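# Refit a band over a carton's corner guard

## Task

Slide the band back on so it wraps around both the carton and its corner guard; at the finish the guard must be sitting in its proper spot and the carton must be resting flat.

## Robot and tools

Robot: two arms, left_arm and right_arm, facing each other across a table. left_arm's base is at about (-0.013, +0.455, +0.119) m on the +y side; right_arm's is at about (+0.055, -0.459, +0.122) m on the -y side. Arm names do not match image sides. Each arm has six joints (waist, shoulder, elbow, wrist pitch, wrist yaw, wrist roll) and a two-finger parallel gripper.

Frames: the scene frame has its origin at the table centre, +z up, with the table surface at z = +0.020 m. Reported hand positions (m), quaternions (wxyz) and velocities are in the scene frame. Motion offsets, however, run along the gripper's own axes, taken from its current Hand target: +x is the direction the fingers point, and y is the direction the fingers open and close. end_effector_position is the point between the fingers, 3 to 4 cm behind their tips. Only the last 1.5 cm of each finger's inner face is flat. Printed poses can be off by a few centimetres, more at long reach.

Command row: 14 numbers, each from -1 to 1, always covering both arms. Order: left_arm dx, dy, dz, rx, ry, rz, opening, then right_arm in the same order. dx to rz are an offset from that arm's Hand target as it stood when the action or move began, not an absolute pose. A value of 1.0 equals 0.6 m or 180 degrees. rx, ry, rz together form one rotation vector. Opening is absolute: +1 is fully open (0.080 m) and -1 fully closed. Empty fingers touch at about -0.78. To keep an arm still, send six zeros; this also re-requests its Hand target. To leave a gripper alone, resend its current opening, because a 0 there means half open.

execute_actions(actions, cameras): actions is a list of up to 15 actions. Each action is a list of up to 15 rows, one per 1/30 s step; if there are fewer rows, the last one is held. Every row in an action is measured from the action's start pose. Repeating an offset in a new action moves the arm further. An empty list returns state plus all images. cameras takes names from cam_high, cam_low, cam_left_wrist, cam_right_wrist, or ["all"]. An unknown name invalidates the call.

move(target, speed, blend, opening_speed, grip_force, blocking, cameras): drives each gripper along a straight path. target is either one 14-number row or a list of up to 15 rows, and every row is an offset from the same starting Hand targets. The whole move is capped at 10 s. speed is in m/s, 0.002 to 4.3, default 0.25; turning is capped at twice that in rad/s. blend is in metres and rounds corners at intermediate targets; 0 stops at each one. opening_speed is in units per second on the -1..1 scale, at least 0.2. grip_force is the newton limit per pad, 8 to 34, and it persists. With blocking=false, the call returns after about 0.5 s while the move carries on. Paths do not avoid obstacles or the other arm.

wait(seconds 0 to 10) lets time pass. stop() brakes a running move. zoom_image(camera, region [x0,y0,x1,y1], at most 504x504 px) enlarges part of that camera's latest image; images are 672x504. finished_scene(scene) ends the scene and cannot be undone.

Results: each arm's end_effector_position, quaternion and velocities. Hand target is the commanded pose after a clip of at most 32 degrees. grip_measured is the measured opening on the command scale, accurate to about ±2 mm. Also reported: joint positions, joint torques, external torque estimates, and grip_effort_n (negative means closing). The move: line reports how each arm ended:
- done: within 8 mm and 2 degrees.
- off_target: stopped short of the target.
- held: a check withheld steps.
- blocked: something stopped the arm far from its target.
- fault.
limits=paced means the pose was clipped. Grippers often settle short of, or below, their targets because of friction and weight. Check each result and send the missing distance, or correct any tilt. A holding grip means commanding about 0.08 below grip_measured at first touch.

Avoid:
- Fast contacts, and targets far past a contact, since both press harder.
- Hitting the arms against each other.
- Closing on the other gripper.
- Straining the wrist cameras.
- Letting anything fall or leave the table.
- Releasing parts while they are moving.
- Sweeping a path near an arm's own base.
- Sending large single-step jumps, which can cause an over-speed fault.
Torque limits in N m: waist 17.8, shoulder 22, elbow 20.4, wrist pitch 2.95, wrist yaw 3.26, wrist roll 2.79. Exceeding one stops that arm for 10 s. Holding loads or a stretched arm heats the motors, and 95 °C triggers a stop. Loose objects may be bumped occasionally. The goal must still hold once the robot lets go.

Each tool is called as name(argument=value, ...) on one line, values as JSON.

## Session

execute_actions(actions=[])

Scene clock: 0.00 s.
left_arm: end_effector_position=(-0.2477, +0.1024, +0.2693) grip_measured=+1.000 grip_effort_n=n/a end_effector_quat_wxyz=(+0.376, +0.052, -0.193, -0.905) | right_arm: end_effector_position=(+0.1064, -0.1899, +0.2469) grip_measured=+1.000 grip_effort_n=n/a end_effector_quat_wxyz=(+0.658, +0.178, +0.683, -0.263)
Joint positions: left_arm=[-0.496 1.827 0.527 1.356 0.315 0.383 0.08] | right_arm=[-0.211 1.676 1.339 -1.351 -0.048 1.991 0.08]
Joint velocities: within noise
Joint torques (N m): no reading
External joint torques (N m): no reading
Heat: left arm: hottest wrist pitch 31 °C (+0.0 °C/min); right arm: hottest wrist yaw 28 °C (+0.0 °C/min).
Hand target: left_arm -0.2476, +0.1007, +0.2771; -0.380, -0.044, +0.204, +0.901 | right_arm +0.1079, -0.1875, +0.2497; +0.659, +0.187, +0.681, -0.259
Tool commands: left_gripper/opening=+1.0 right_gripper/opening=+1.0

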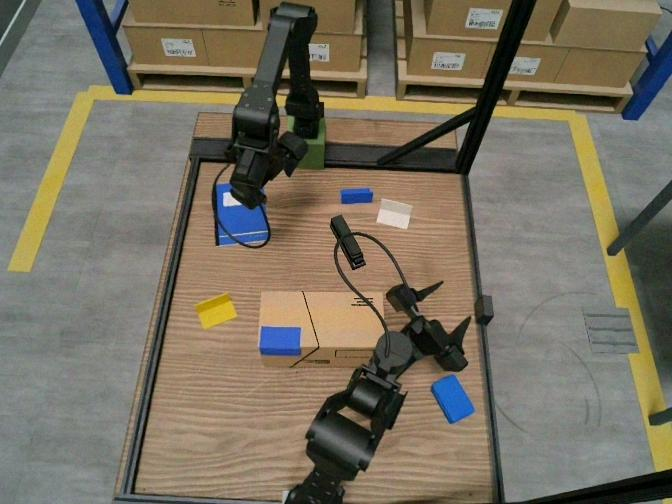

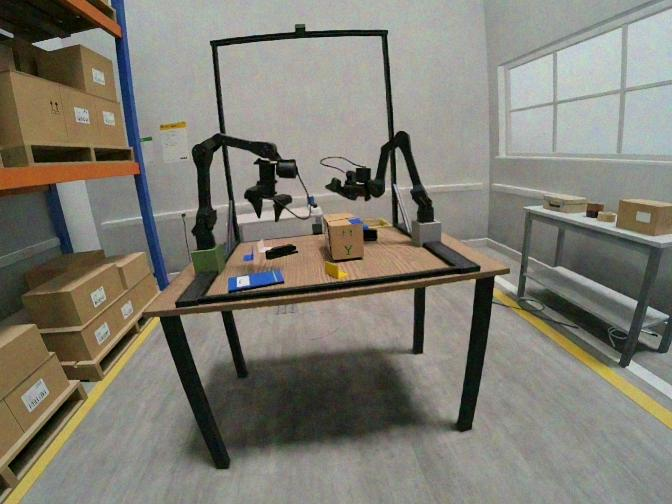

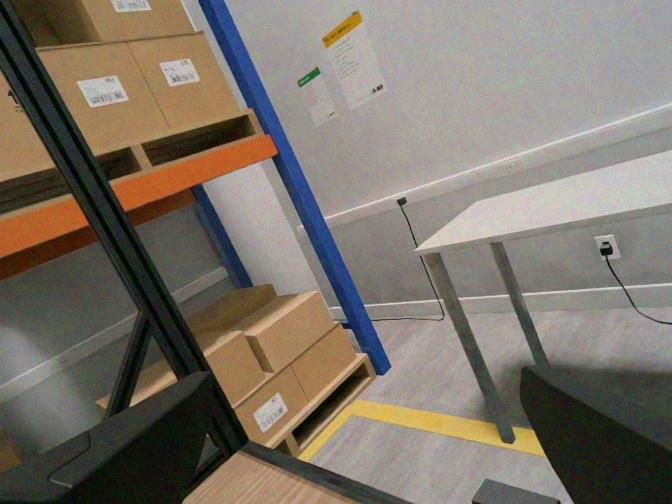

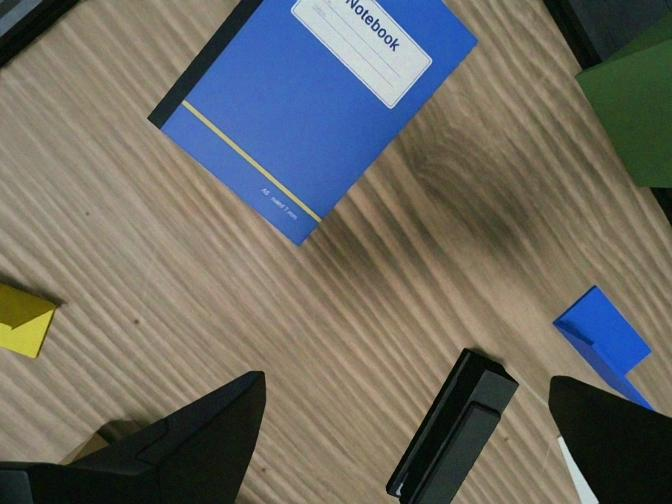

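zoom_image(camera="cam_high", region=[180, 160, 480, 440])

zoom_image(camera="cam_low", region=[220, 180, 420, 300])

zoom_image(camera="cam_high", region=[240, 270, 400, 390])

Scaled by 1.680.

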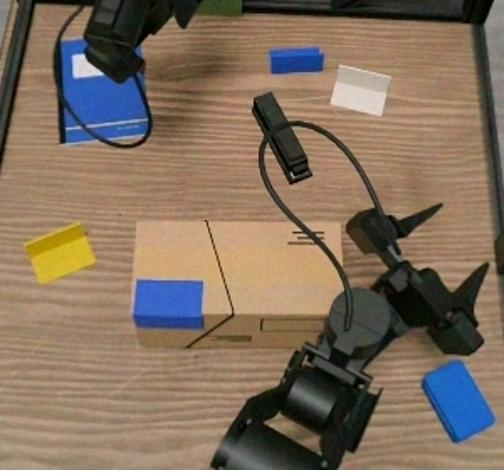

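Scaled by 2.520.

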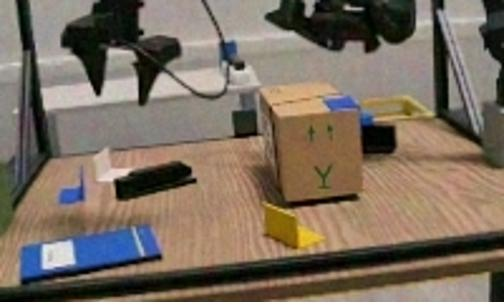

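Scaled by 3.150.

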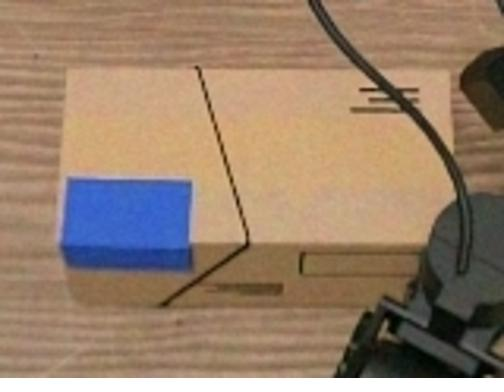

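move(target=[-0.566,0.212,0.051,-0.217,0.335,0.179,0.5,0,0,0,0,0,0,1], cameras=["all"])

Scene clock: 36.30 s.
left_arm: end_effector_position=(+0.0701, +0.2724, +0.3208) grip_measured=+0.504 grip_effort_n=-18.4 end_effector_quat_wxyz=(+0.639, +0.299, +0.316, -0.635) | right_arm: end_effector_position=(+0.1064, -0.1899, +0.2469) grip_measured=+1.000 grip_effort_n=-0.7 end_effector_quat_wxyz=(+0.658, +0.178, +0.683, -0.263)
Joint positions: left_arm=[0.739 0.859 0.921 -1.113 0.446 0.616 0.058] | right_arm=[-0.211 1.676 1.339 -1.351 -0.048 1.991 0.08]
Joint torques (N m): left_arm=[0.21 -0.26 8.71 0.76 0.51 0.1] | right_arm=[0.03 -6.43 5.4 0.07 0.01 -0.02]
External joint torques (N m): left_arm=[0.2 0.93 2.55 -0.33 0.26 0.09] | right_arm=[0.03 -0.17 -0.04 0.02 -0.01 -0.02]
Heat: left arm: hottest wrist pitch 35 °C (+6.6 °C/min); right arm: hottest elbow 30 °C (+5.0 °C/min).
Hand target: left_arm +0.0702, +0.2699, +0.3302; +0.641, +0.299, +0.299, -0.641 | right_arm +0.1079, -0.1875, +0.2497; +0.659, +0.187, +0.681, -0.259
Off the commanded pose: left_arm 0.010 m, 2 deg | right_arm 0.004 m, 1 deg.
move: off_target (left_arm)

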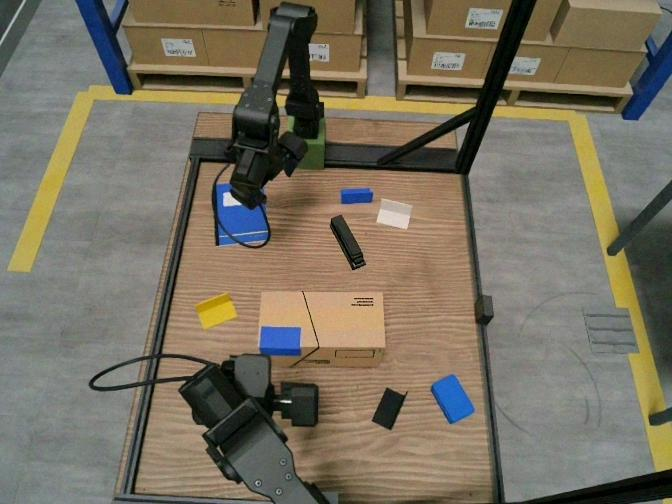

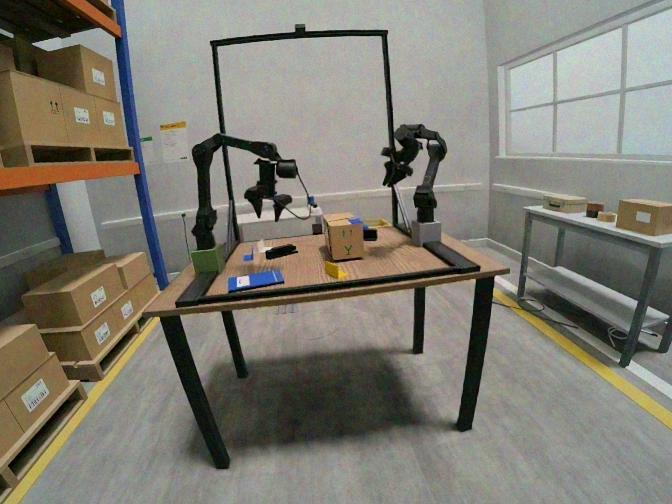

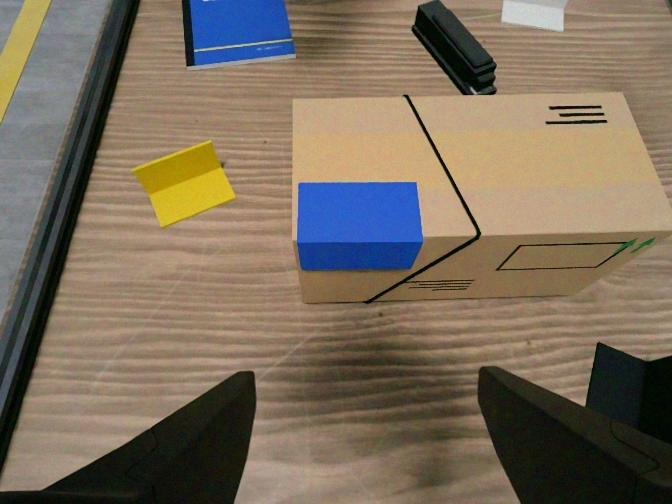

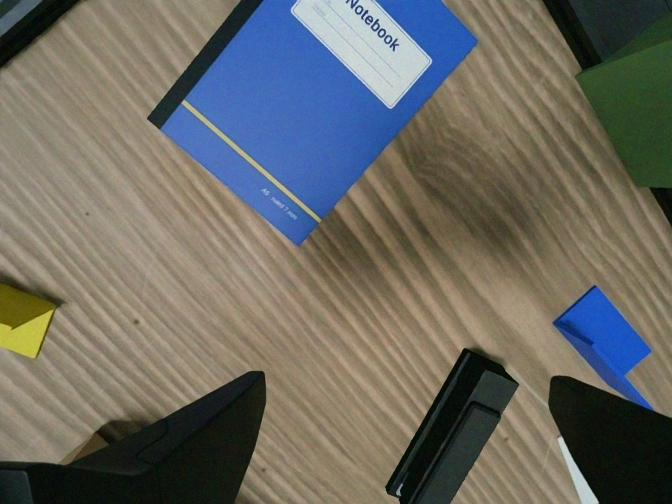

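zoom_image(camera="cam_left_wrist", region=[270, 80, 520, 310])

zoom_image(camera="cam_left_wrist", region=[360, 180, 500, 310])

zoom_image(camera="cam_low", region=[300, 200, 400, 275])

Scaled by 2.016.

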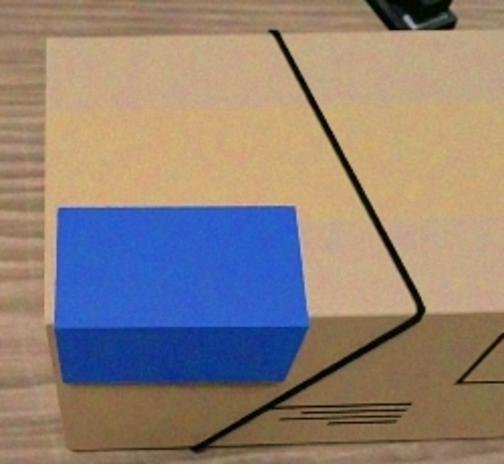

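Scaled by 3.600.

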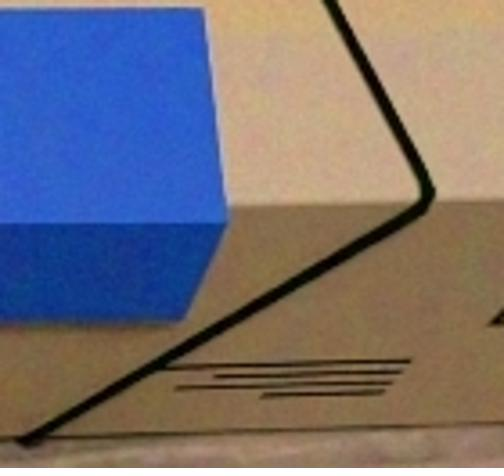

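Scaled by 5.040.

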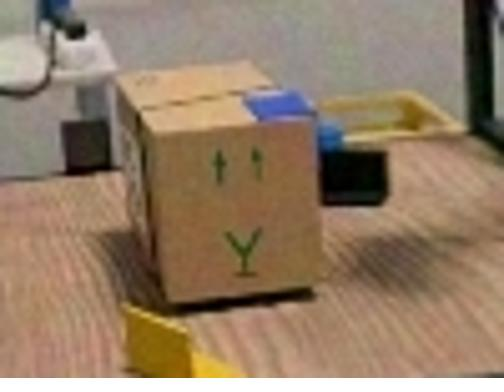

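move(target=[0.25,-0.135,-0.029,0,-0.036,0,0.1,0,0,0,0,0,0,1], cameras=["all"])

zoom_image(camera="cam_left_wrist", region=[180, 100, 560, 420])

Scene clock: 69.23 s.
left_arm: end_effector_position=(-0.0123, +0.1879, +0.2042) grip_measured=+0.104 grip_effort_n=-18.4 end_effector_quat_wxyz=(+0.653, +0.263, +0.269, -0.658) | right_arm: end_effector_position=(+0.1064, -0.1899, +0.2469) grip_measured=+1.000 grip_effort_n=-0.7 end_effector_quat_wxyz=(+0.658, +0.178, +0.683, -0.263)
Joint positions: left_arm=[-0.005 0.981 0.395 -0.186 0.019 0.005 0.04] | right_arm=[-0.211 1.676 1.339 -1.351 -0.048 1.991 0.08]
Joint torques (N m): left_arm=[-0.17 -1.12 5.15 2.37 -0.16 -0.1] | right_arm=[0.04 -6.45 5.37 0.06 0.01 -0.03]
External joint torques (N m): left_arm=[-0.17 1.14 -1.34 0.94 -0.16 -0.1] | right_arm=[0.03 -0.21 -0.06 0 -0.01 -0.03]
Heat: left arm: hottest wrist pitch 34 °C (+1.0 °C/min); right arm: hottest elbow 31 °C (+3.0 °C/min).
Hand target: left_arm -0.0108, +0.1869, +0.2040; +0.657, +0.262, +0.263, -0.657 | right_arm +0.1079, -0.1875, +0.2497; +0.659, +0.187, +0.681, -0.259
Off the commanded pose: left_arm 0.002 m, 1 deg | right_arm 0.004 m, 1 deg.
move: done

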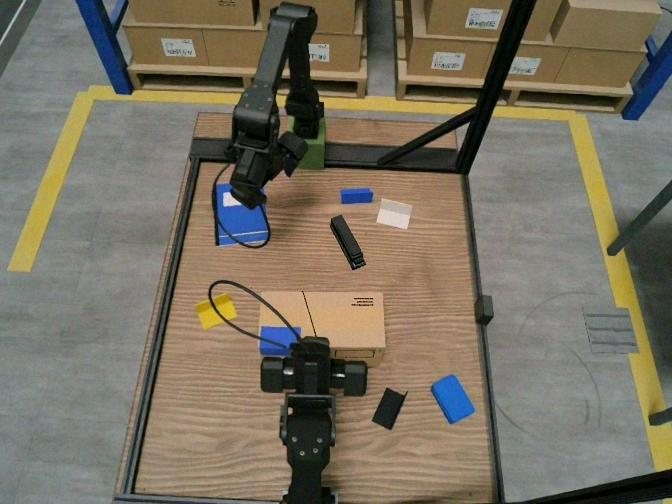

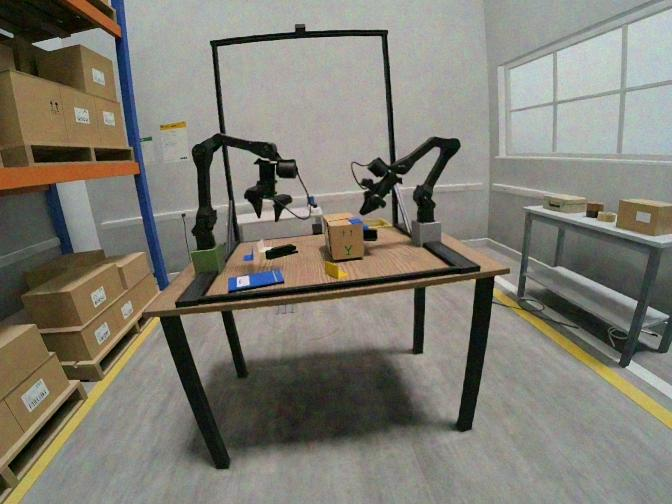

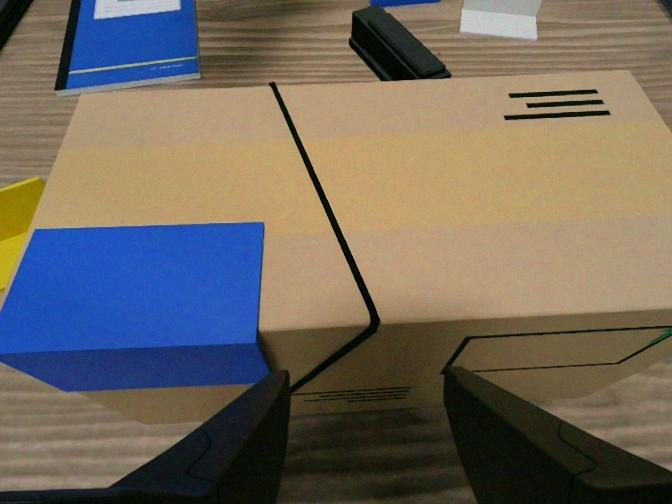

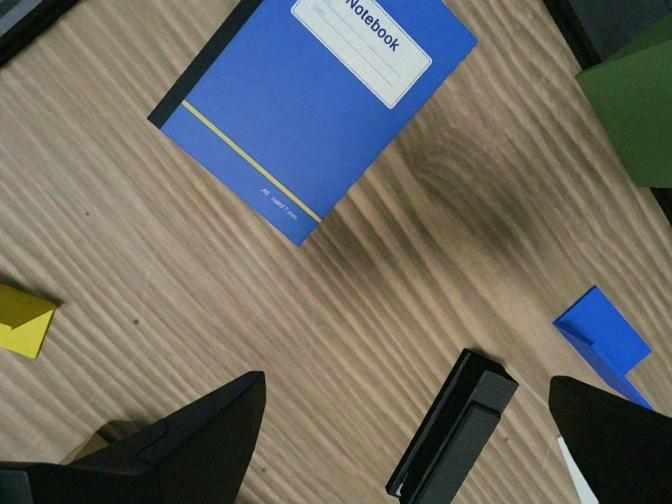

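Scaled by 1.326.

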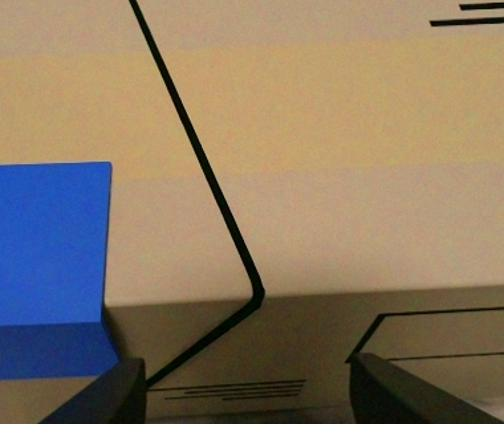

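move(target=[0.035,-0.008,0,0,0,0,-0.2,0,0,0,0,0,0,1], cameras=["cam_left_wrist"], speed=0.1)

zoom_image(camera="cam_left_wrist", region=[260, 240, 480, 420])

Scene clock: 78.40 s.
left_arm: end_effector_position=(-0.0147, +0.1725, +0.1894) grip_measured=-0.196 grip_effort_n=-18.4 end_effector_quat_wxyz=(+0.655, +0.262, +0.270, -0.655) | right_arm: end_effector_position=(+0.1064, -0.1899, +0.2469) grip_measured=+1.000 grip_effort_n=-0.7 end_effector_quat_wxyz=(+0.658, +0.178, +0.683, -0.263)
Joint positions: left_arm=[-0.025 1.109 0.386 -0.048 -0.001 -0.015 0.026] | right_arm=[-0.211 1.676 1.339 -1.351 -0.048 1.991 0.08]
Joint torques (N m): left_arm=[-0.2 -1.56 4.86 2.36 -0.19 -0.1] | right_arm=[0.05 -6.46 5.37 0.07 0.03 -0.03]
External joint torques (N m): left_arm=[-0.21 1.3 -1.38 0.92 -0.19 -0.1] | right_arm=[0.08 -0.18 -0.11 0 0 -0.03]
Heat: left arm: hottest wrist pitch 38 °C (+4.0 °C/min); right arm: hottest elbow 31 °C (+2.0 °C/min).
Hand target: left_arm -0.0156, +0.1717, +0.1896; +0.657, +0.262, +0.263, -0.657 | right_arm +0.1079, -0.1875, +0.2497; +0.659, +0.187, +0.681, -0.259
Off the commanded pose: left_arm 0.001 m, 1 deg | right_arm 0.004 m, 1 deg.
move: done
Images, in order (width x height): cam_left_wrist 672x504.

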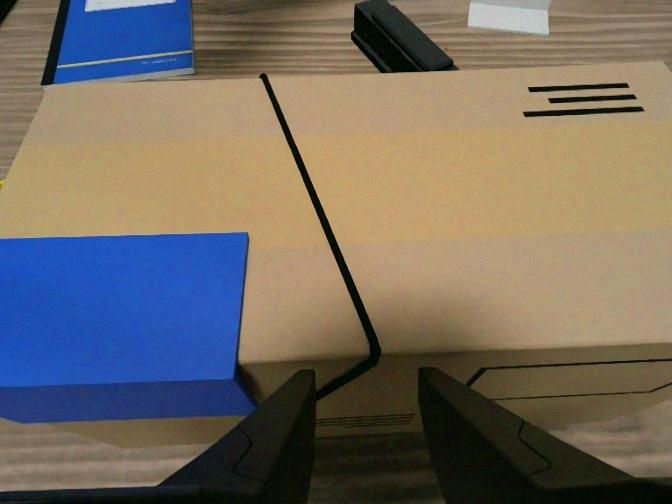

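Scaled by 2.291.

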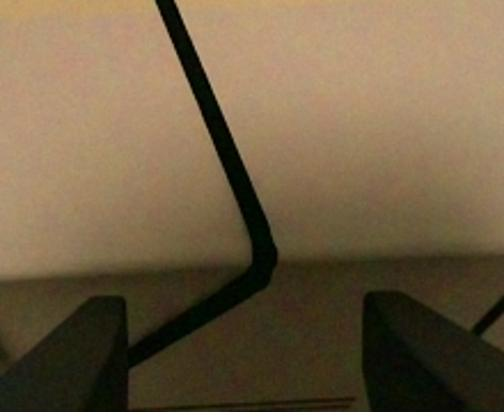

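move(target=[0.017,-0.003,0,0,0,0,-0.3,0,0,0,0,0,0,1], cameras=["cam_left_wrist"], speed=0.05)

zoom_image(camera="cam_left_wrist", region=[260, 240, 480, 420])

Scene clock: 83.33 s.
left_arm: end_effector_position=(-0.0159, +0.1681, +0.1838) grip_measured=-0.296 grip_effort_n=-19.3 end_effector_quat_wxyz=(+0.658, +0.266, +0.268, -0.652) | right_arm: end_effector_position=(+0.1064, -0.1899, +0.2469) grip_measured=+1.000 grip_effort_n=-0.7 end_effector_quat_wxyz=(+0.658, +0.178, +0.683, -0.263)
Joint positions: left_arm=[-0.041 1.152 0.383 -0.003 -0.022 -0.021 0.022] | right_arm=[-0.211 1.676 1.339 -1.351 -0.048 1.991 0.08]
Joint torques (N m): left_arm=[-0.31 0.44 5.09 3.65 -0.02 -0.07] | right_arm=[0 -6.45 5.36 0.07 0.02 -0.01]
External joint torques (N m): left_arm=[-0.33 3.5 -1.1 2.19 0 -0.07] | right_arm=[0.01 -0.18 -0.08 0.02 0 -0.02]
Heat: left arm: hottest wrist pitch 40 °C (+6.1 °C/min); right arm: hottest elbow 32 °C (+3.0 °C/min).
Hand target: left_arm -0.0174, +0.1643, +0.1825; +0.657, +0.262, +0.263, -0.657 | right_arm +0.1079, -0.1875, +0.2497; +0.659, +0.187, +0.681, -0.259
Off the commanded pose: left_arm 0.004 m, 1 deg | right_arm 0.004 m, 1 deg.
move: done
Images, in order (width x height): cam_left_wrist 672x504.

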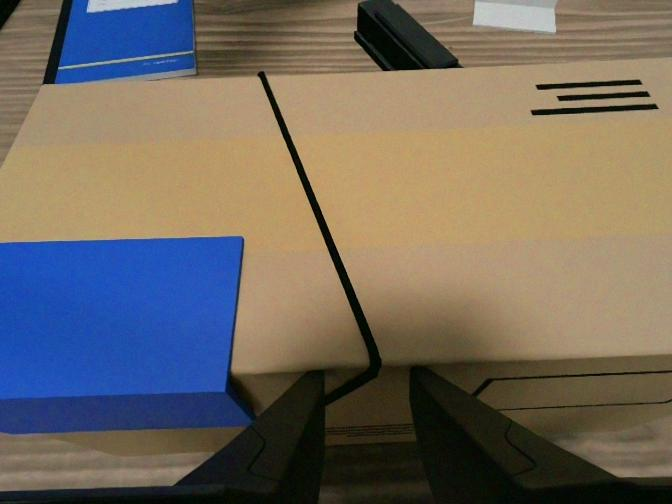

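Scaled by 2.291.

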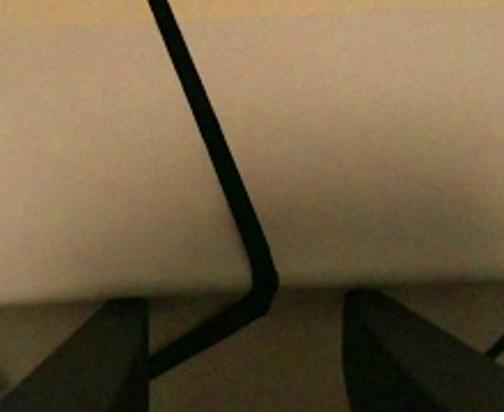

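move(target=[[-0.012,-0.004,0.007,0,0,0,-0.3,0,0,0,0,0,0,1],[0.002,-0.004,0.007,0,0,0,-0.4,0,0,0,0,0,0,1]], cameras=["cam_left_wrist"], speed=0.05)

zoom_image(camera="cam_left_wrist", region=[260, 240, 480, 420])

Scene clock: 89.90 s.
left_arm: end_effector_position=(-0.0191, +0.1681, +0.1771) grip_measured=-0.396 grip_effort_n=-18.8 end_effector_quat_wxyz=(+0.654, +0.273, +0.274, -0.650) | right_arm: end_effector_position=(+0.1064, -0.1899, +0.2469) grip_measured=+1.000 grip_effort_n=-0.7 end_effector_quat_wxyz=(+0.658, +0.178, +0.683, -0.263)
Joint positions: left_arm=[-0.056 1.183 0.383 0.006 -0.03 -0.03 0.017] | right_arm=[-0.211 1.676 1.339 -1.351 -0.048 1.991 0.08]
Joint torques (N m): left_arm=[-0.02 -1.31 7.22 2.82 -0.11 -0.07] | right_arm=[0.04 -6.45 5.38 0.06 0.02 -0.03]
External joint torques (N m): left_arm=[-0.02 1.81 1.23 1.4 -0.09 -0.07] | right_arm=[0 -0.16 -0.09 0.01 0.01 -0.03]
Heat: left arm: hottest wrist pitch 45 °C (+10.0 °C/min); right arm: hottest elbow 32 °C (+2.0 °C/min). Heating fast: the left arm's wrist pitch motor: a push or a pull is the cause, and it goes on while you think. Ease it with your next call, before anything else.
Hand target: left_arm -0.0198, +0.1605, +0.1848; +0.657, +0.262, +0.263, -0.657 | right_arm +0.1079, -0.1875, +0.2497; +0.659, +0.187, +0.681, -0.259
Off the commanded pose: left_arm 0.011 m, 2 deg | right_arm 0.004 m, 1 deg.
move: off_target (left_arm); target 2's new opening was sent with left_arm's hand 0.011 m and 2 deg from that target
Images, in order (width x height): cam_left_wrist 672x504.

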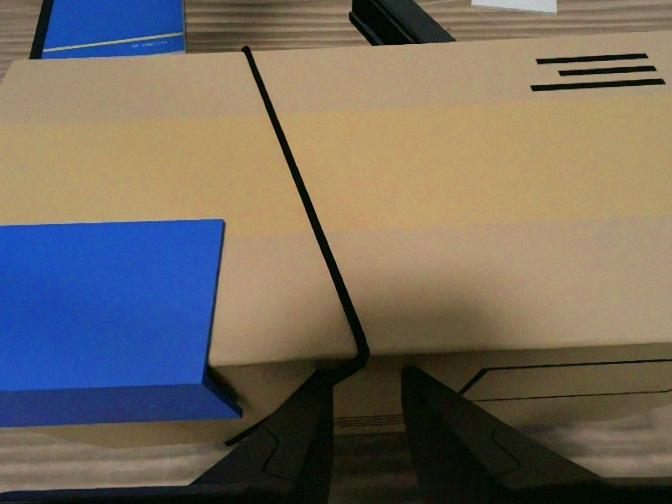

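Scaled by 2.291.

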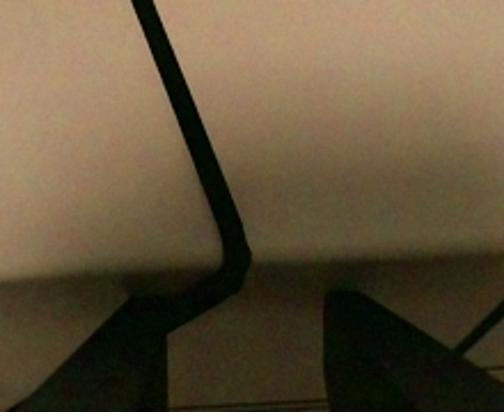

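move(target=[[-0.045,0,-0.004,0,0,0,-0.4,0,0,0,0,0,0,1],[-0.012,0,-0.002,0,0,0,-0.4,0,0,0,0,0,0,1]], cameras=["cam_left_wrist"], speed=0.05)

zoom_image(camera="cam_left_wrist", region=[260, 240, 480, 420])

Scene clock: 98.97 s.
left_arm: end_effector_position=(-0.0197, +0.1715, +0.1829) grip_measured=-0.396 grip_effort_n=-18.4 end_effector_quat_wxyz=(+0.653, +0.268, +0.274, -0.654) | right_arm: end_effector_position=(+0.1064, -0.1899, +0.2469) grip_measured=+1.000 grip_effort_n=-0.7 end_effector_quat_wxyz=(+0.658, +0.178, +0.683, -0.263)
Joint positions: left_arm=[-0.053 1.142 0.383 -0.028 -0.019 -0.031 0.017] | right_arm=[-0.211 1.676 1.339 -1.351 -0.048 1.991 0.08]
Joint torques (N m): left_arm=[0.16 -1.65 6.63 2.34 -0.09 -0.02] | right_arm=[-0.01 -6.46 5.42 0.07 0.03 -0.01]
External joint torques (N m): left_arm=[0.14 1.3 0.51 0.92 -0.07 -0.02] | right_arm=[-0.01 -0.13 -0.08 0 0 -0.01]
Heat: left arm: hottest wrist pitch 44 °C (+9.0 °C/min); right arm: hottest elbow 32 °C (+2.0 °C/min).
Hand target: left_arm -0.0198, +0.1666, +0.1889; +0.657, +0.262, +0.263, -0.657 | right_arm +0.1079, -0.1875, +0.2497; +0.659, +0.187, +0.681, -0.259
Off the commanded pose: left_arm 0.008 m, 2 deg | right_arm 0.004 m, 1 deg.
move: done
Images, in order (width x height): cam_left_wrist 672x504.

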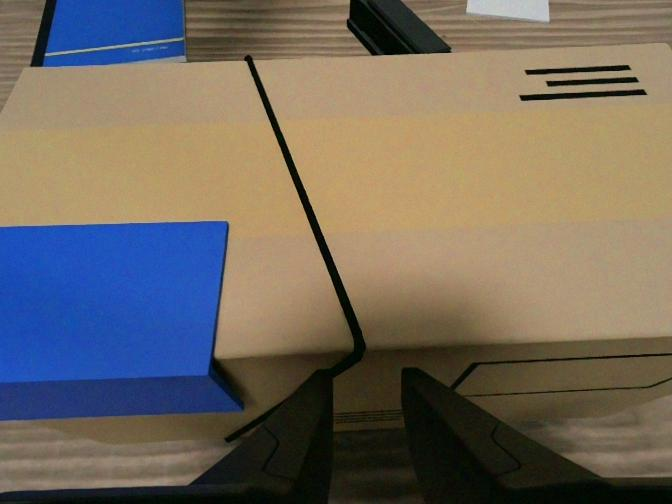

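Scaled by 2.291.

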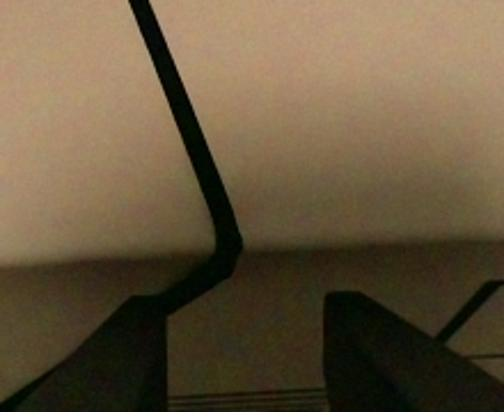

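move(target=[-0.003,0.002,0.012,0,0,0,-0.4,0,0,0,0,0,0,1], cameras=["cam_left_wrist"], speed=0.05)

zoom_image(camera="cam_left_wrist", region=[260, 240, 480, 420])

Scene clock: 104.23 s.
left_arm: end_effector_position=(-0.0198, +0.1696, +0.1861) grip_measured=-0.396 grip_effort_n=-18.4 end_effector_quat_wxyz=(+0.653, +0.267, +0.274, -0.654) | right_arm: end_effector_position=(+0.1064, -0.1899, +0.2469) grip_measured=+1.000 grip_effort_n=-0.7 end_effector_quat_wxyz=(+0.658, +0.178, +0.683, -0.263)
Joint positions: left_arm=[-0.053 1.142 0.396 -0.04 -0.019 -0.031 0.017] | right_arm=[-0.211 1.676 1.339 -1.351 -0.048 1.991 0.08]
Joint torques (N m): left_arm=[0.18 -1.65 8.54 1.08 0.09 0.13] | right_arm=[0 -6.45 5.42 0.07 0.01 -0.03]
External joint torques (N m): left_arm=[0.17 1.37 2.33 -0.36 0.1 0.13] | right_arm=[0 -0.27 0.01 0 -0.01 -0.03]
Heat: left arm: hottest wrist pitch 44 °C (+10.1 °C/min); right arm: hottest elbow 32 °C (+2.0 °C/min).
Hand target: left_arm -0.0186, +0.1629, +0.1953; +0.657, +0.262, +0.263, -0.657 | right_arm +0.1079, -0.1875, +0.2497; +0.659, +0.187, +0.681, -0.259
Off the commanded pose: left_arm 0.011 m, 2 deg | right_arm 0.004 m, 1 deg.
move: off_target (left_arm)
Images, in order (width x height): cam_left_wrist 672x504.

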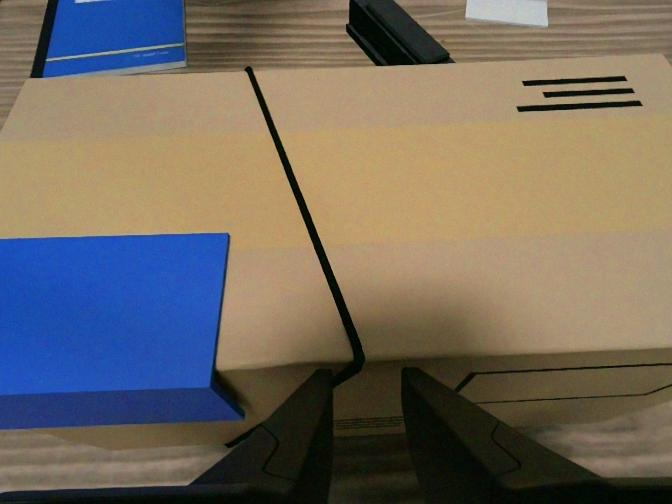

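Scaled by 2.291.

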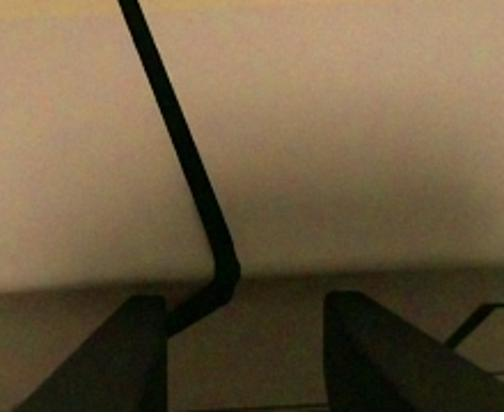

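move(target=[0.002,0.002,0.008,0,0,0,-0.4,0,0,0,0,0,0,1], cameras=["cam_left_wrist"], speed=0.05)

zoom_image(camera="cam_left_wrist", region=[260, 240, 480, 420])

Scene clock: 108.80 s.
left_arm: end_effector_position=(-0.0197, +0.1682, +0.1862) grip_measured=-0.396 grip_effort_n=-18.4 end_effector_quat_wxyz=(+0.651, +0.271, +0.277, -0.653) | right_arm: end_effector_position=(+0.1064, -0.1899, +0.2469) grip_measured=+1.000 grip_effort_n=-0.7 end_effector_quat_wxyz=(+0.658, +0.178, +0.683, -0.263)
Joint positions: left_arm=[-0.05 1.152 0.409 -0.051 -0.015 -0.028 0.017] | right_arm=[-0.211 1.676 1.339 -1.351 -0.048 1.991 0.08]
Joint torques (N m): left_arm=[0.21 -1.42 9.38 1.47 0.1 0.17] | right_arm=[0.02 -6.41 5.41 0.07 0.02 -0.01]
External joint torques (N m): left_arm=[0.22 1.64 3.19 0.04 0.11 0.16] | right_arm=[0.02 -0.18 -0.06 -0.02 0 -0.02]
Heat: left arm: hottest wrist pitch 42 °C (+8.0 °C/min); right arm: hottest elbow 32 °C (+1.0 °C/min).
Hand target: left_arm -0.0174, +0.1587, +0.1980; +0.657, +0.262, +0.263, -0.657 | right_arm +0.1079, -0.1875, +0.2497; +0.659, +0.187, +0.681, -0.259
Off the commanded pose: left_arm 0.015 m, 2 deg | right_arm 0.004 m, 1 deg.
move: off_target (left_arm)
Images, in order (width x height): cam_left_wrist 672x504.

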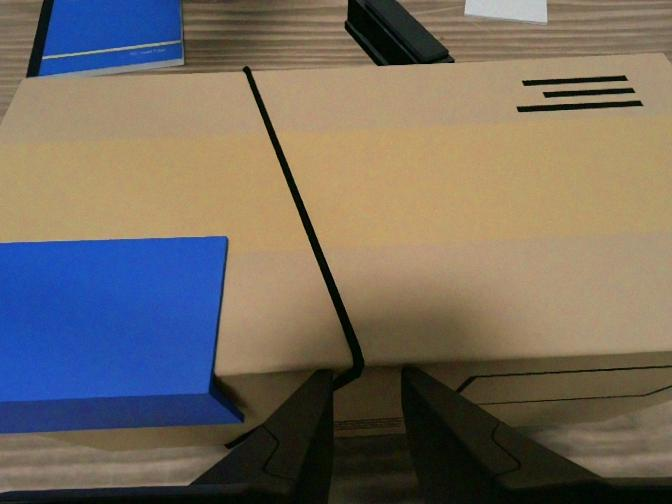

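Scaled by 2.291.

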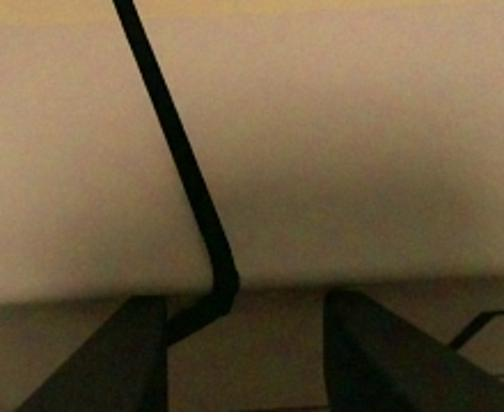

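move(target=[0,0,0,0,0,0,-1,0,0,0,0,0,0,1], cameras=["cam_left_wrist"], opening_speed=0.8)

zoom_image(camera="cam_left_wrist", region=[260, 240, 480, 420])

Scene clock: 112.70 s.
left_arm: end_effector_position=(-0.0159, +0.1682, +0.1858) grip_measured=-0.771 grip_effort_n=-31.4 end_effector_quat_wxyz=(+0.655, +0.270, +0.278, -0.649) | right_arm: end_effector_position=(+0.1064, -0.1899, +0.2469) grip_measured=+1.000 grip_effort_n=-1.2 end_effector_quat_wxyz=(+0.658, +0.178, +0.683, -0.263)
Joint positions: left_arm=[-0.038 1.154 0.409 -0.051 -0.016 -0.027 0] | right_arm=[-0.211 1.676 1.339 -1.351 -0.048 1.991 0.08]
Joint torques (N m): left_arm=[0.07 -1.5 9.24 1.51 0.09 0.13] | right_arm=[0.04 -6.42 5.38 0.06 0.01 0]
External joint torques (N m): left_arm=[0.07 1.58 3.06 0.09 0.1 0.13] | right_arm=[0.01 -0.16 -0.08 0 -0.01 -0.01]
Heat: left arm: hottest wrist pitch 42 °C (+8.0 °C/min); right arm: hottest elbow 32 °C (+1.0 °C/min).
Hand target: left_arm -0.0174, +0.1587, +0.1980; +0.657, +0.262, +0.263, -0.657 | right_arm +0.1079, -0.1875, +0.2497; +0.659, +0.187, +0.681, -0.259
Off the commanded pose: left_arm 0.015 m, 2 deg | right_arm 0.004 m, 1 deg.
move: off_target (left_arm)
Images, in order (width x height): cam_left_wrist 672x504.

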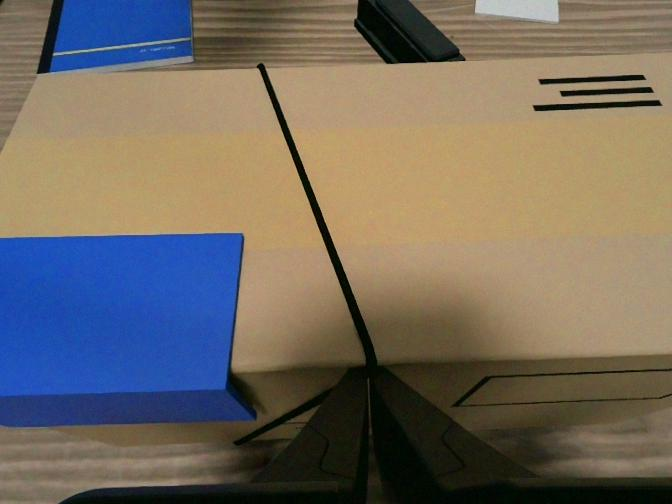

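Scaled by 2.291.

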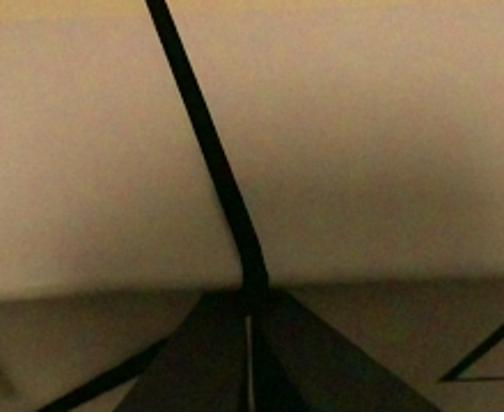

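move(target=[-0.029,0.0,-0.016,0,0,0,-1,0,0,0,0,0,0,1], cameras=["cam_left_wrist"], speed=0.05)

zoom_image(camera="cam_left_wrist", region=[260, 240, 480, 420])

Scene clock: 118.57 s.
left_arm: end_effector_position=(-0.0185, +0.1773, +0.2011) grip_measured=-0.774 grip_effort_n=-18.8 end_effector_quat_wxyz=(+0.655, +0.262, +0.269, -0.656) | right_arm: end_effector_position=(+0.1064, -0.1899, +0.2469) grip_measured=+1.000 grip_effort_n=-0.7 end_effector_quat_wxyz=(+0.658, +0.178, +0.683, -0.263)
Joint positions: left_arm=[-0.047 1.05 0.409 -0.129 -0.015 -0.027 0] | right_arm=[-0.211 1.676 1.339 -1.351 -0.048 1.991 0.08]
Joint torques (N m): left_arm=[-0.24 -2.72 5.45 1.1 0.07 0.06] | right_arm=[0.02 -6.41 5.43 0.07 0.01 -0.02]
External joint torques (N m): left_arm=[-0.24 -0.1 -0.96 -0.34 0.08 0.05] | right_arm=[0.03 -0.19 -0.01 0 -0.02 -0.02]
Heat: left arm: hottest wrist pitch 41 °C (+7.1 °C/min); right arm: hottest elbow 32 °C (+1.0 °C/min).
Hand target: left_arm -0.0174, +0.1780, +0.2030; +0.657, +0.262, +0.263, -0.657 | right_arm +0.1079, -0.1875, +0.2497; +0.659, +0.187, +0.681, -0.259
Off the commanded pose: left_arm 0.002 m, 1 deg | right_arm 0.004 m, 1 deg.
move: done
Images, in order (width x height): cam_left_wrist 672x504.

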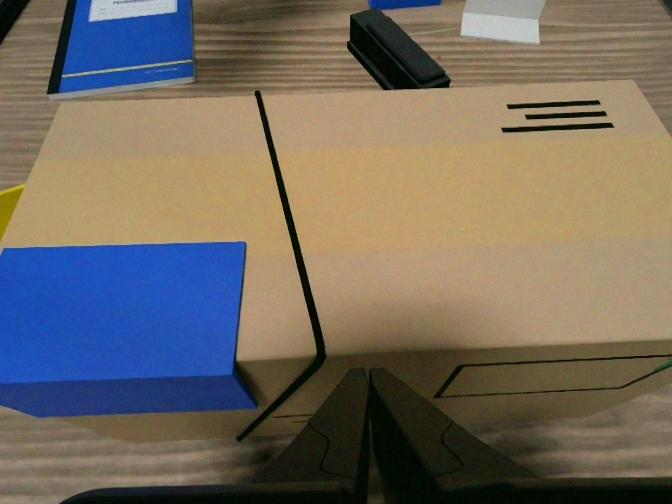

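Scaled by 2.291.

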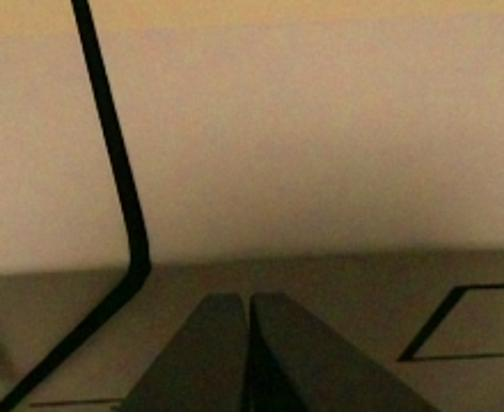

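move(target=[[0,0.024,0,0,0,0,-0.4,0,0,0,0,0,0,1],[0.024,0.024,0.003,0,0,0,-0.4,0,0,0,0,0,0,1]], cameras=["cam_left_wrist"], speed=0.05)

zoom_image(camera="cam_left_wrist", region=[260, 240, 480, 420])

Scene clock: 129.23 s.
left_arm: end_effector_position=(-0.0024, +0.1692, +0.1916) grip_measured=-0.404 grip_effort_n=18.4 end_effector_quat_wxyz=(+0.655, +0.264, +0.273, -0.653) | right_arm: end_effector_position=(+0.1064, -0.1899, +0.2469) grip_measured=+1.000 grip_effort_n=-1.2 end_effector_quat_wxyz=(+0.658, +0.178, +0.683, -0.263)
Joint positions: left_arm=[0.042 1.126 0.409 -0.062 0.045 0.03 0.017] | right_arm=[-0.211 1.676 1.339 -1.351 -0.048 1.991 0.08]
Joint torques (N m): left_arm=[-0.1 -1.72 5.77 2.37 0.01 0.06] | right_arm=[0.01 -6.45 5.46 0.07 0.01 -0.02]
External joint torques (N m): left_arm=[-0.1 1.2 -0.41 0.95 0 0.06] | right_arm=[-0.01 -0.23 0.01 -0.01 -0.02 -0.03]
Heat: left arm: hottest wrist pitch 39 °C (+5.1 °C/min); right arm: hottest elbow 32 °C (+1.0 °C/min).
Hand target: left_arm -0.0030, +0.1663, +0.1944; +0.657, +0.262, +0.263, -0.657 | right_arm +0.1079, -0.1875, +0.2497; +0.659, +0.187, +0.681, -0.259
Off the commanded pose: left_arm 0.004 m, 1 deg | right_arm 0.004 m, 1 deg.
move: done
Images, in order (width x height): cam_left_wrist 672x504.

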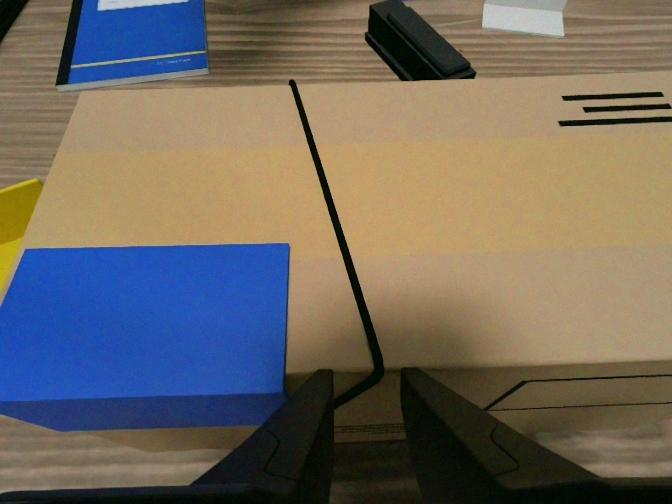

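Scaled by 2.291.

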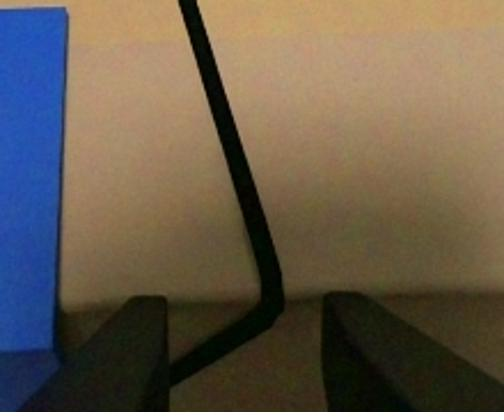

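move(target=[0.008,-0.007,0.009,0,0,0,-0.4,0,0,0,0,0,0,1], cameras=["cam_left_wrist"], speed=0.05)

zoom_image(camera="cam_left_wrist", region=[260, 240, 480, 420])

Scene clock: 133.83 s.
left_arm: end_effector_position=(-0.0041, +0.1678, +0.1876) grip_measured=-0.404 grip_effort_n=17.9 end_effector_quat_wxyz=(+0.658, +0.270, +0.275, -0.648) | right_arm: end_effector_position=(+0.1064, -0.1899, +0.2469) grip_measured=+1.000 grip_effort_n=-0.7 end_effector_quat_wxyz=(+0.658, +0.178, +0.683, -0.263)
Joint positions: left_arm=[0.022 1.149 0.41 -0.051 0.019 0.018 0.017] | right_arm=[-0.211 1.676 1.339 -1.351 -0.048 1.991 0.08]
Joint torques (N m): left_arm=[-0.35 -0.36 8.1 2.69 -0.07 -0.07] | right_arm=[0.04 -6.44 5.39 0.06 0.02 -0.03]
External joint torques (N m): left_arm=[-0.39 2.65 2.02 1.3 -0.06 -0.07] | right_arm=[0.06 -0.17 -0.06 0.01 -0.01 -0.03]
Heat: left arm: hottest wrist pitch 39 °C (+3.0 °C/min); right arm: hottest elbow 32 °C (+1.0 °C/min).
Hand target: left_arm -0.0072, +0.1591, +0.1950; +0.657, +0.262, +0.263, -0.657 | right_arm +0.1079, -0.1875, +0.2497; +0.659, +0.187, +0.681, -0.259
Off the commanded pose: left_arm 0.012 m, 2 deg | right_arm 0.004 m, 1 deg.
move: off_target (left_arm)
Images, in order (width x height): cam_left_wrist 672x504.

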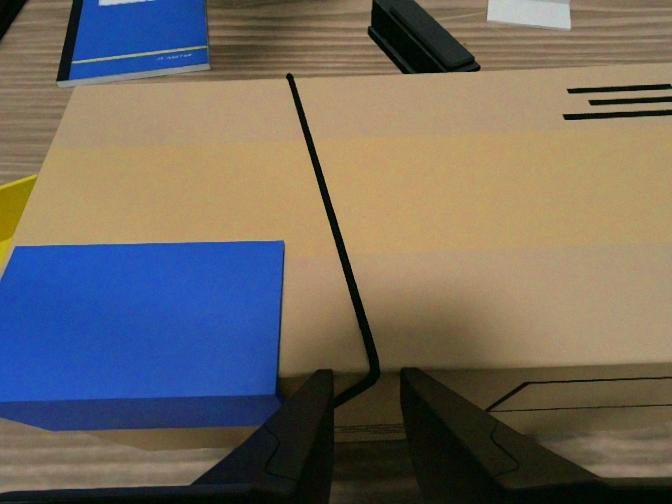

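Scaled by 2.291.

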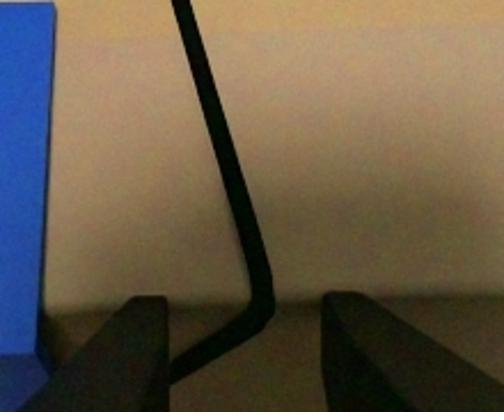

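move(target=[[-0.037,0.004,-0.007,0,0,0,-0.4,0,0,0,0,0,0,1],[-0.009,0.004,-0.004,0,0,0,-0.4,0,0,0,0,0,0,1]], cameras=["cam_left_wrist"], speed=0.05)

zoom_image(camera="cam_left_wrist", region=[260, 240, 480, 420])

Scene clock: 140.60 s.
left_arm: end_effector_position=(-0.0072, +0.1705, +0.1898) grip_measured=-0.404 grip_effort_n=17.9 end_effector_quat_wxyz=(+0.650, +0.268, +0.276, -0.655) | right_arm: end_effector_position=(+0.1064, -0.1899, +0.2469) grip_measured=+1.000 grip_effort_n=-0.7 end_effector_quat_wxyz=(+0.658, +0.178, +0.683, -0.263)
Joint positions: left_arm=[0.022 1.128 0.409 -0.071 0.039 0.022 0.017] | right_arm=[-0.211 1.676 1.339 -1.351 -0.048 1.991 0.08]
Joint torques (N m): left_arm=[-0.13 -1.64 7.12 2.34 0.01 0.05] | right_arm=[0.05 -6.44 5.4 0.07 0.01 -0.02]
External joint torques (N m): left_arm=[-0.12 1.33 0.87 0.91 0 0.05] | right_arm=[0.05 -0.16 -0.09 0 -0.01 -0.02]
Heat: left arm: hottest wrist pitch 42 °C (+3.0 °C/min); right arm: hottest elbow 32 °C (+0.0 °C/min).
Hand target: left_arm -0.0048, +0.1647, +0.1970; +0.657, +0.262, +0.263, -0.657 | right_arm +0.1079, -0.1875, +0.2497; +0.659, +0.187, +0.681, -0.259
Off the commanded pose: left_arm 0.010 m, 2 deg | right_arm 0.004 m, 1 deg.
move: off_target (left_arm)
Images, in order (width x height): cam_left_wrist 672x504.

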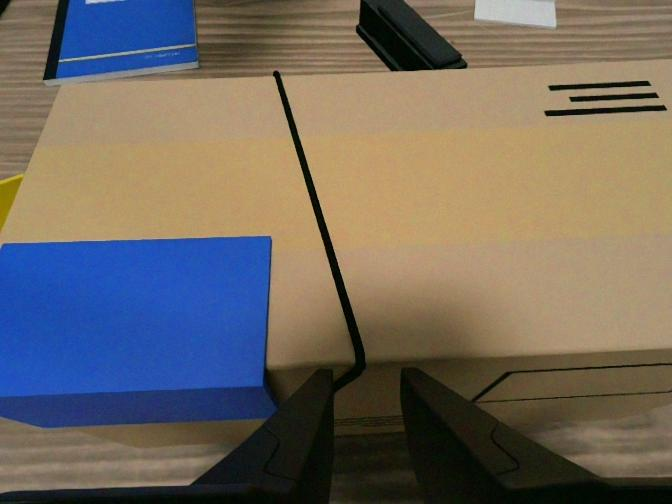

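Scaled by 2.291.

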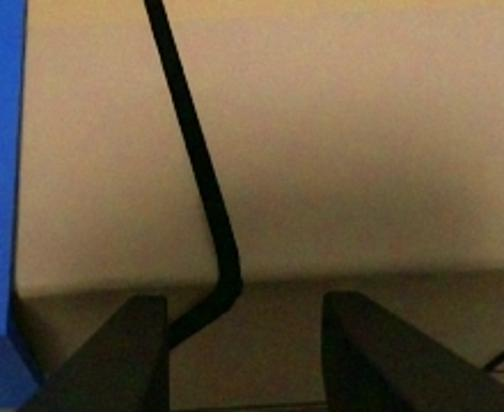

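move(target=[-0.001,0.004,0.012,0,0,0,-0.4,0,0,0,0,0,0,1], cameras=["cam_left_wrist"], speed=0.05)

zoom_image(camera="cam_left_wrist", region=[260, 240, 480, 420])

Scene clock: 145.97 s.
left_arm: end_effector_position=(-0.0053, +0.1664, +0.1934) grip_measured=-0.404 grip_effort_n=17.9 end_effector_quat_wxyz=(+0.651, +0.267, +0.274, -0.655) | right_arm: end_effector_position=(+0.1064, -0.1899, +0.2469) grip_measured=+1.000 grip_effort_n=-0.7 end_effector_quat_wxyz=(+0.658, +0.178, +0.683, -0.263)
Joint positions: left_arm=[0.032 1.139 0.427 -0.074 0.045 0.028 0.017] | right_arm=[-0.211 1.676 1.339 -1.351 -0.048 1.991 0.08]
Joint torques (N m): left_arm=[0.24 -1.69 8.71 1.09 0.11 0.15] | right_arm=[-0.04 -6.45 5.38 0.07 0.02 -0.03]
External joint torques (N m): left_arm=[0.23 1.32 2.52 -0.31 0.09 0.15] | right_arm=[0.01 -0.14 -0.08 0.02 -0.01 -0.04]
Heat: left arm: hottest wrist pitch 42 °C (-1.0 °C/min); right arm: hottest elbow 32 °C (+0.0 °C/min).
Hand target: left_arm -0.0024, +0.1601, +0.2026; +0.657, +0.262, +0.263, -0.657 | right_arm +0.1079, -0.1875, +0.2497; +0.659, +0.187, +0.681, -0.259
Off the commanded pose: left_arm 0.011 m, 2 deg | right_arm 0.004 m, 1 deg.
move: off_target (left_arm)
Images, in order (width x height): cam_left_wrist 672x504.

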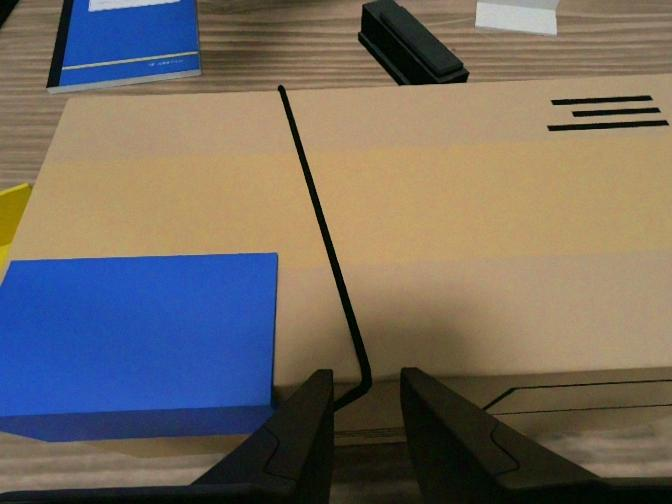

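Scaled by 2.291.

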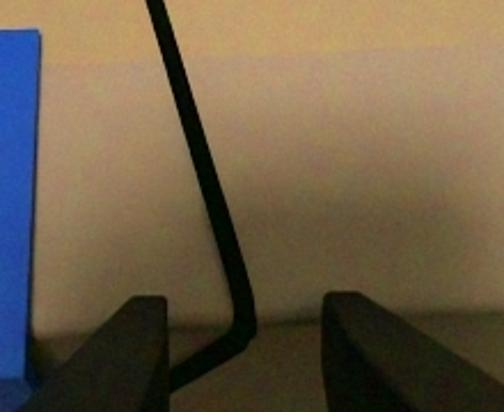

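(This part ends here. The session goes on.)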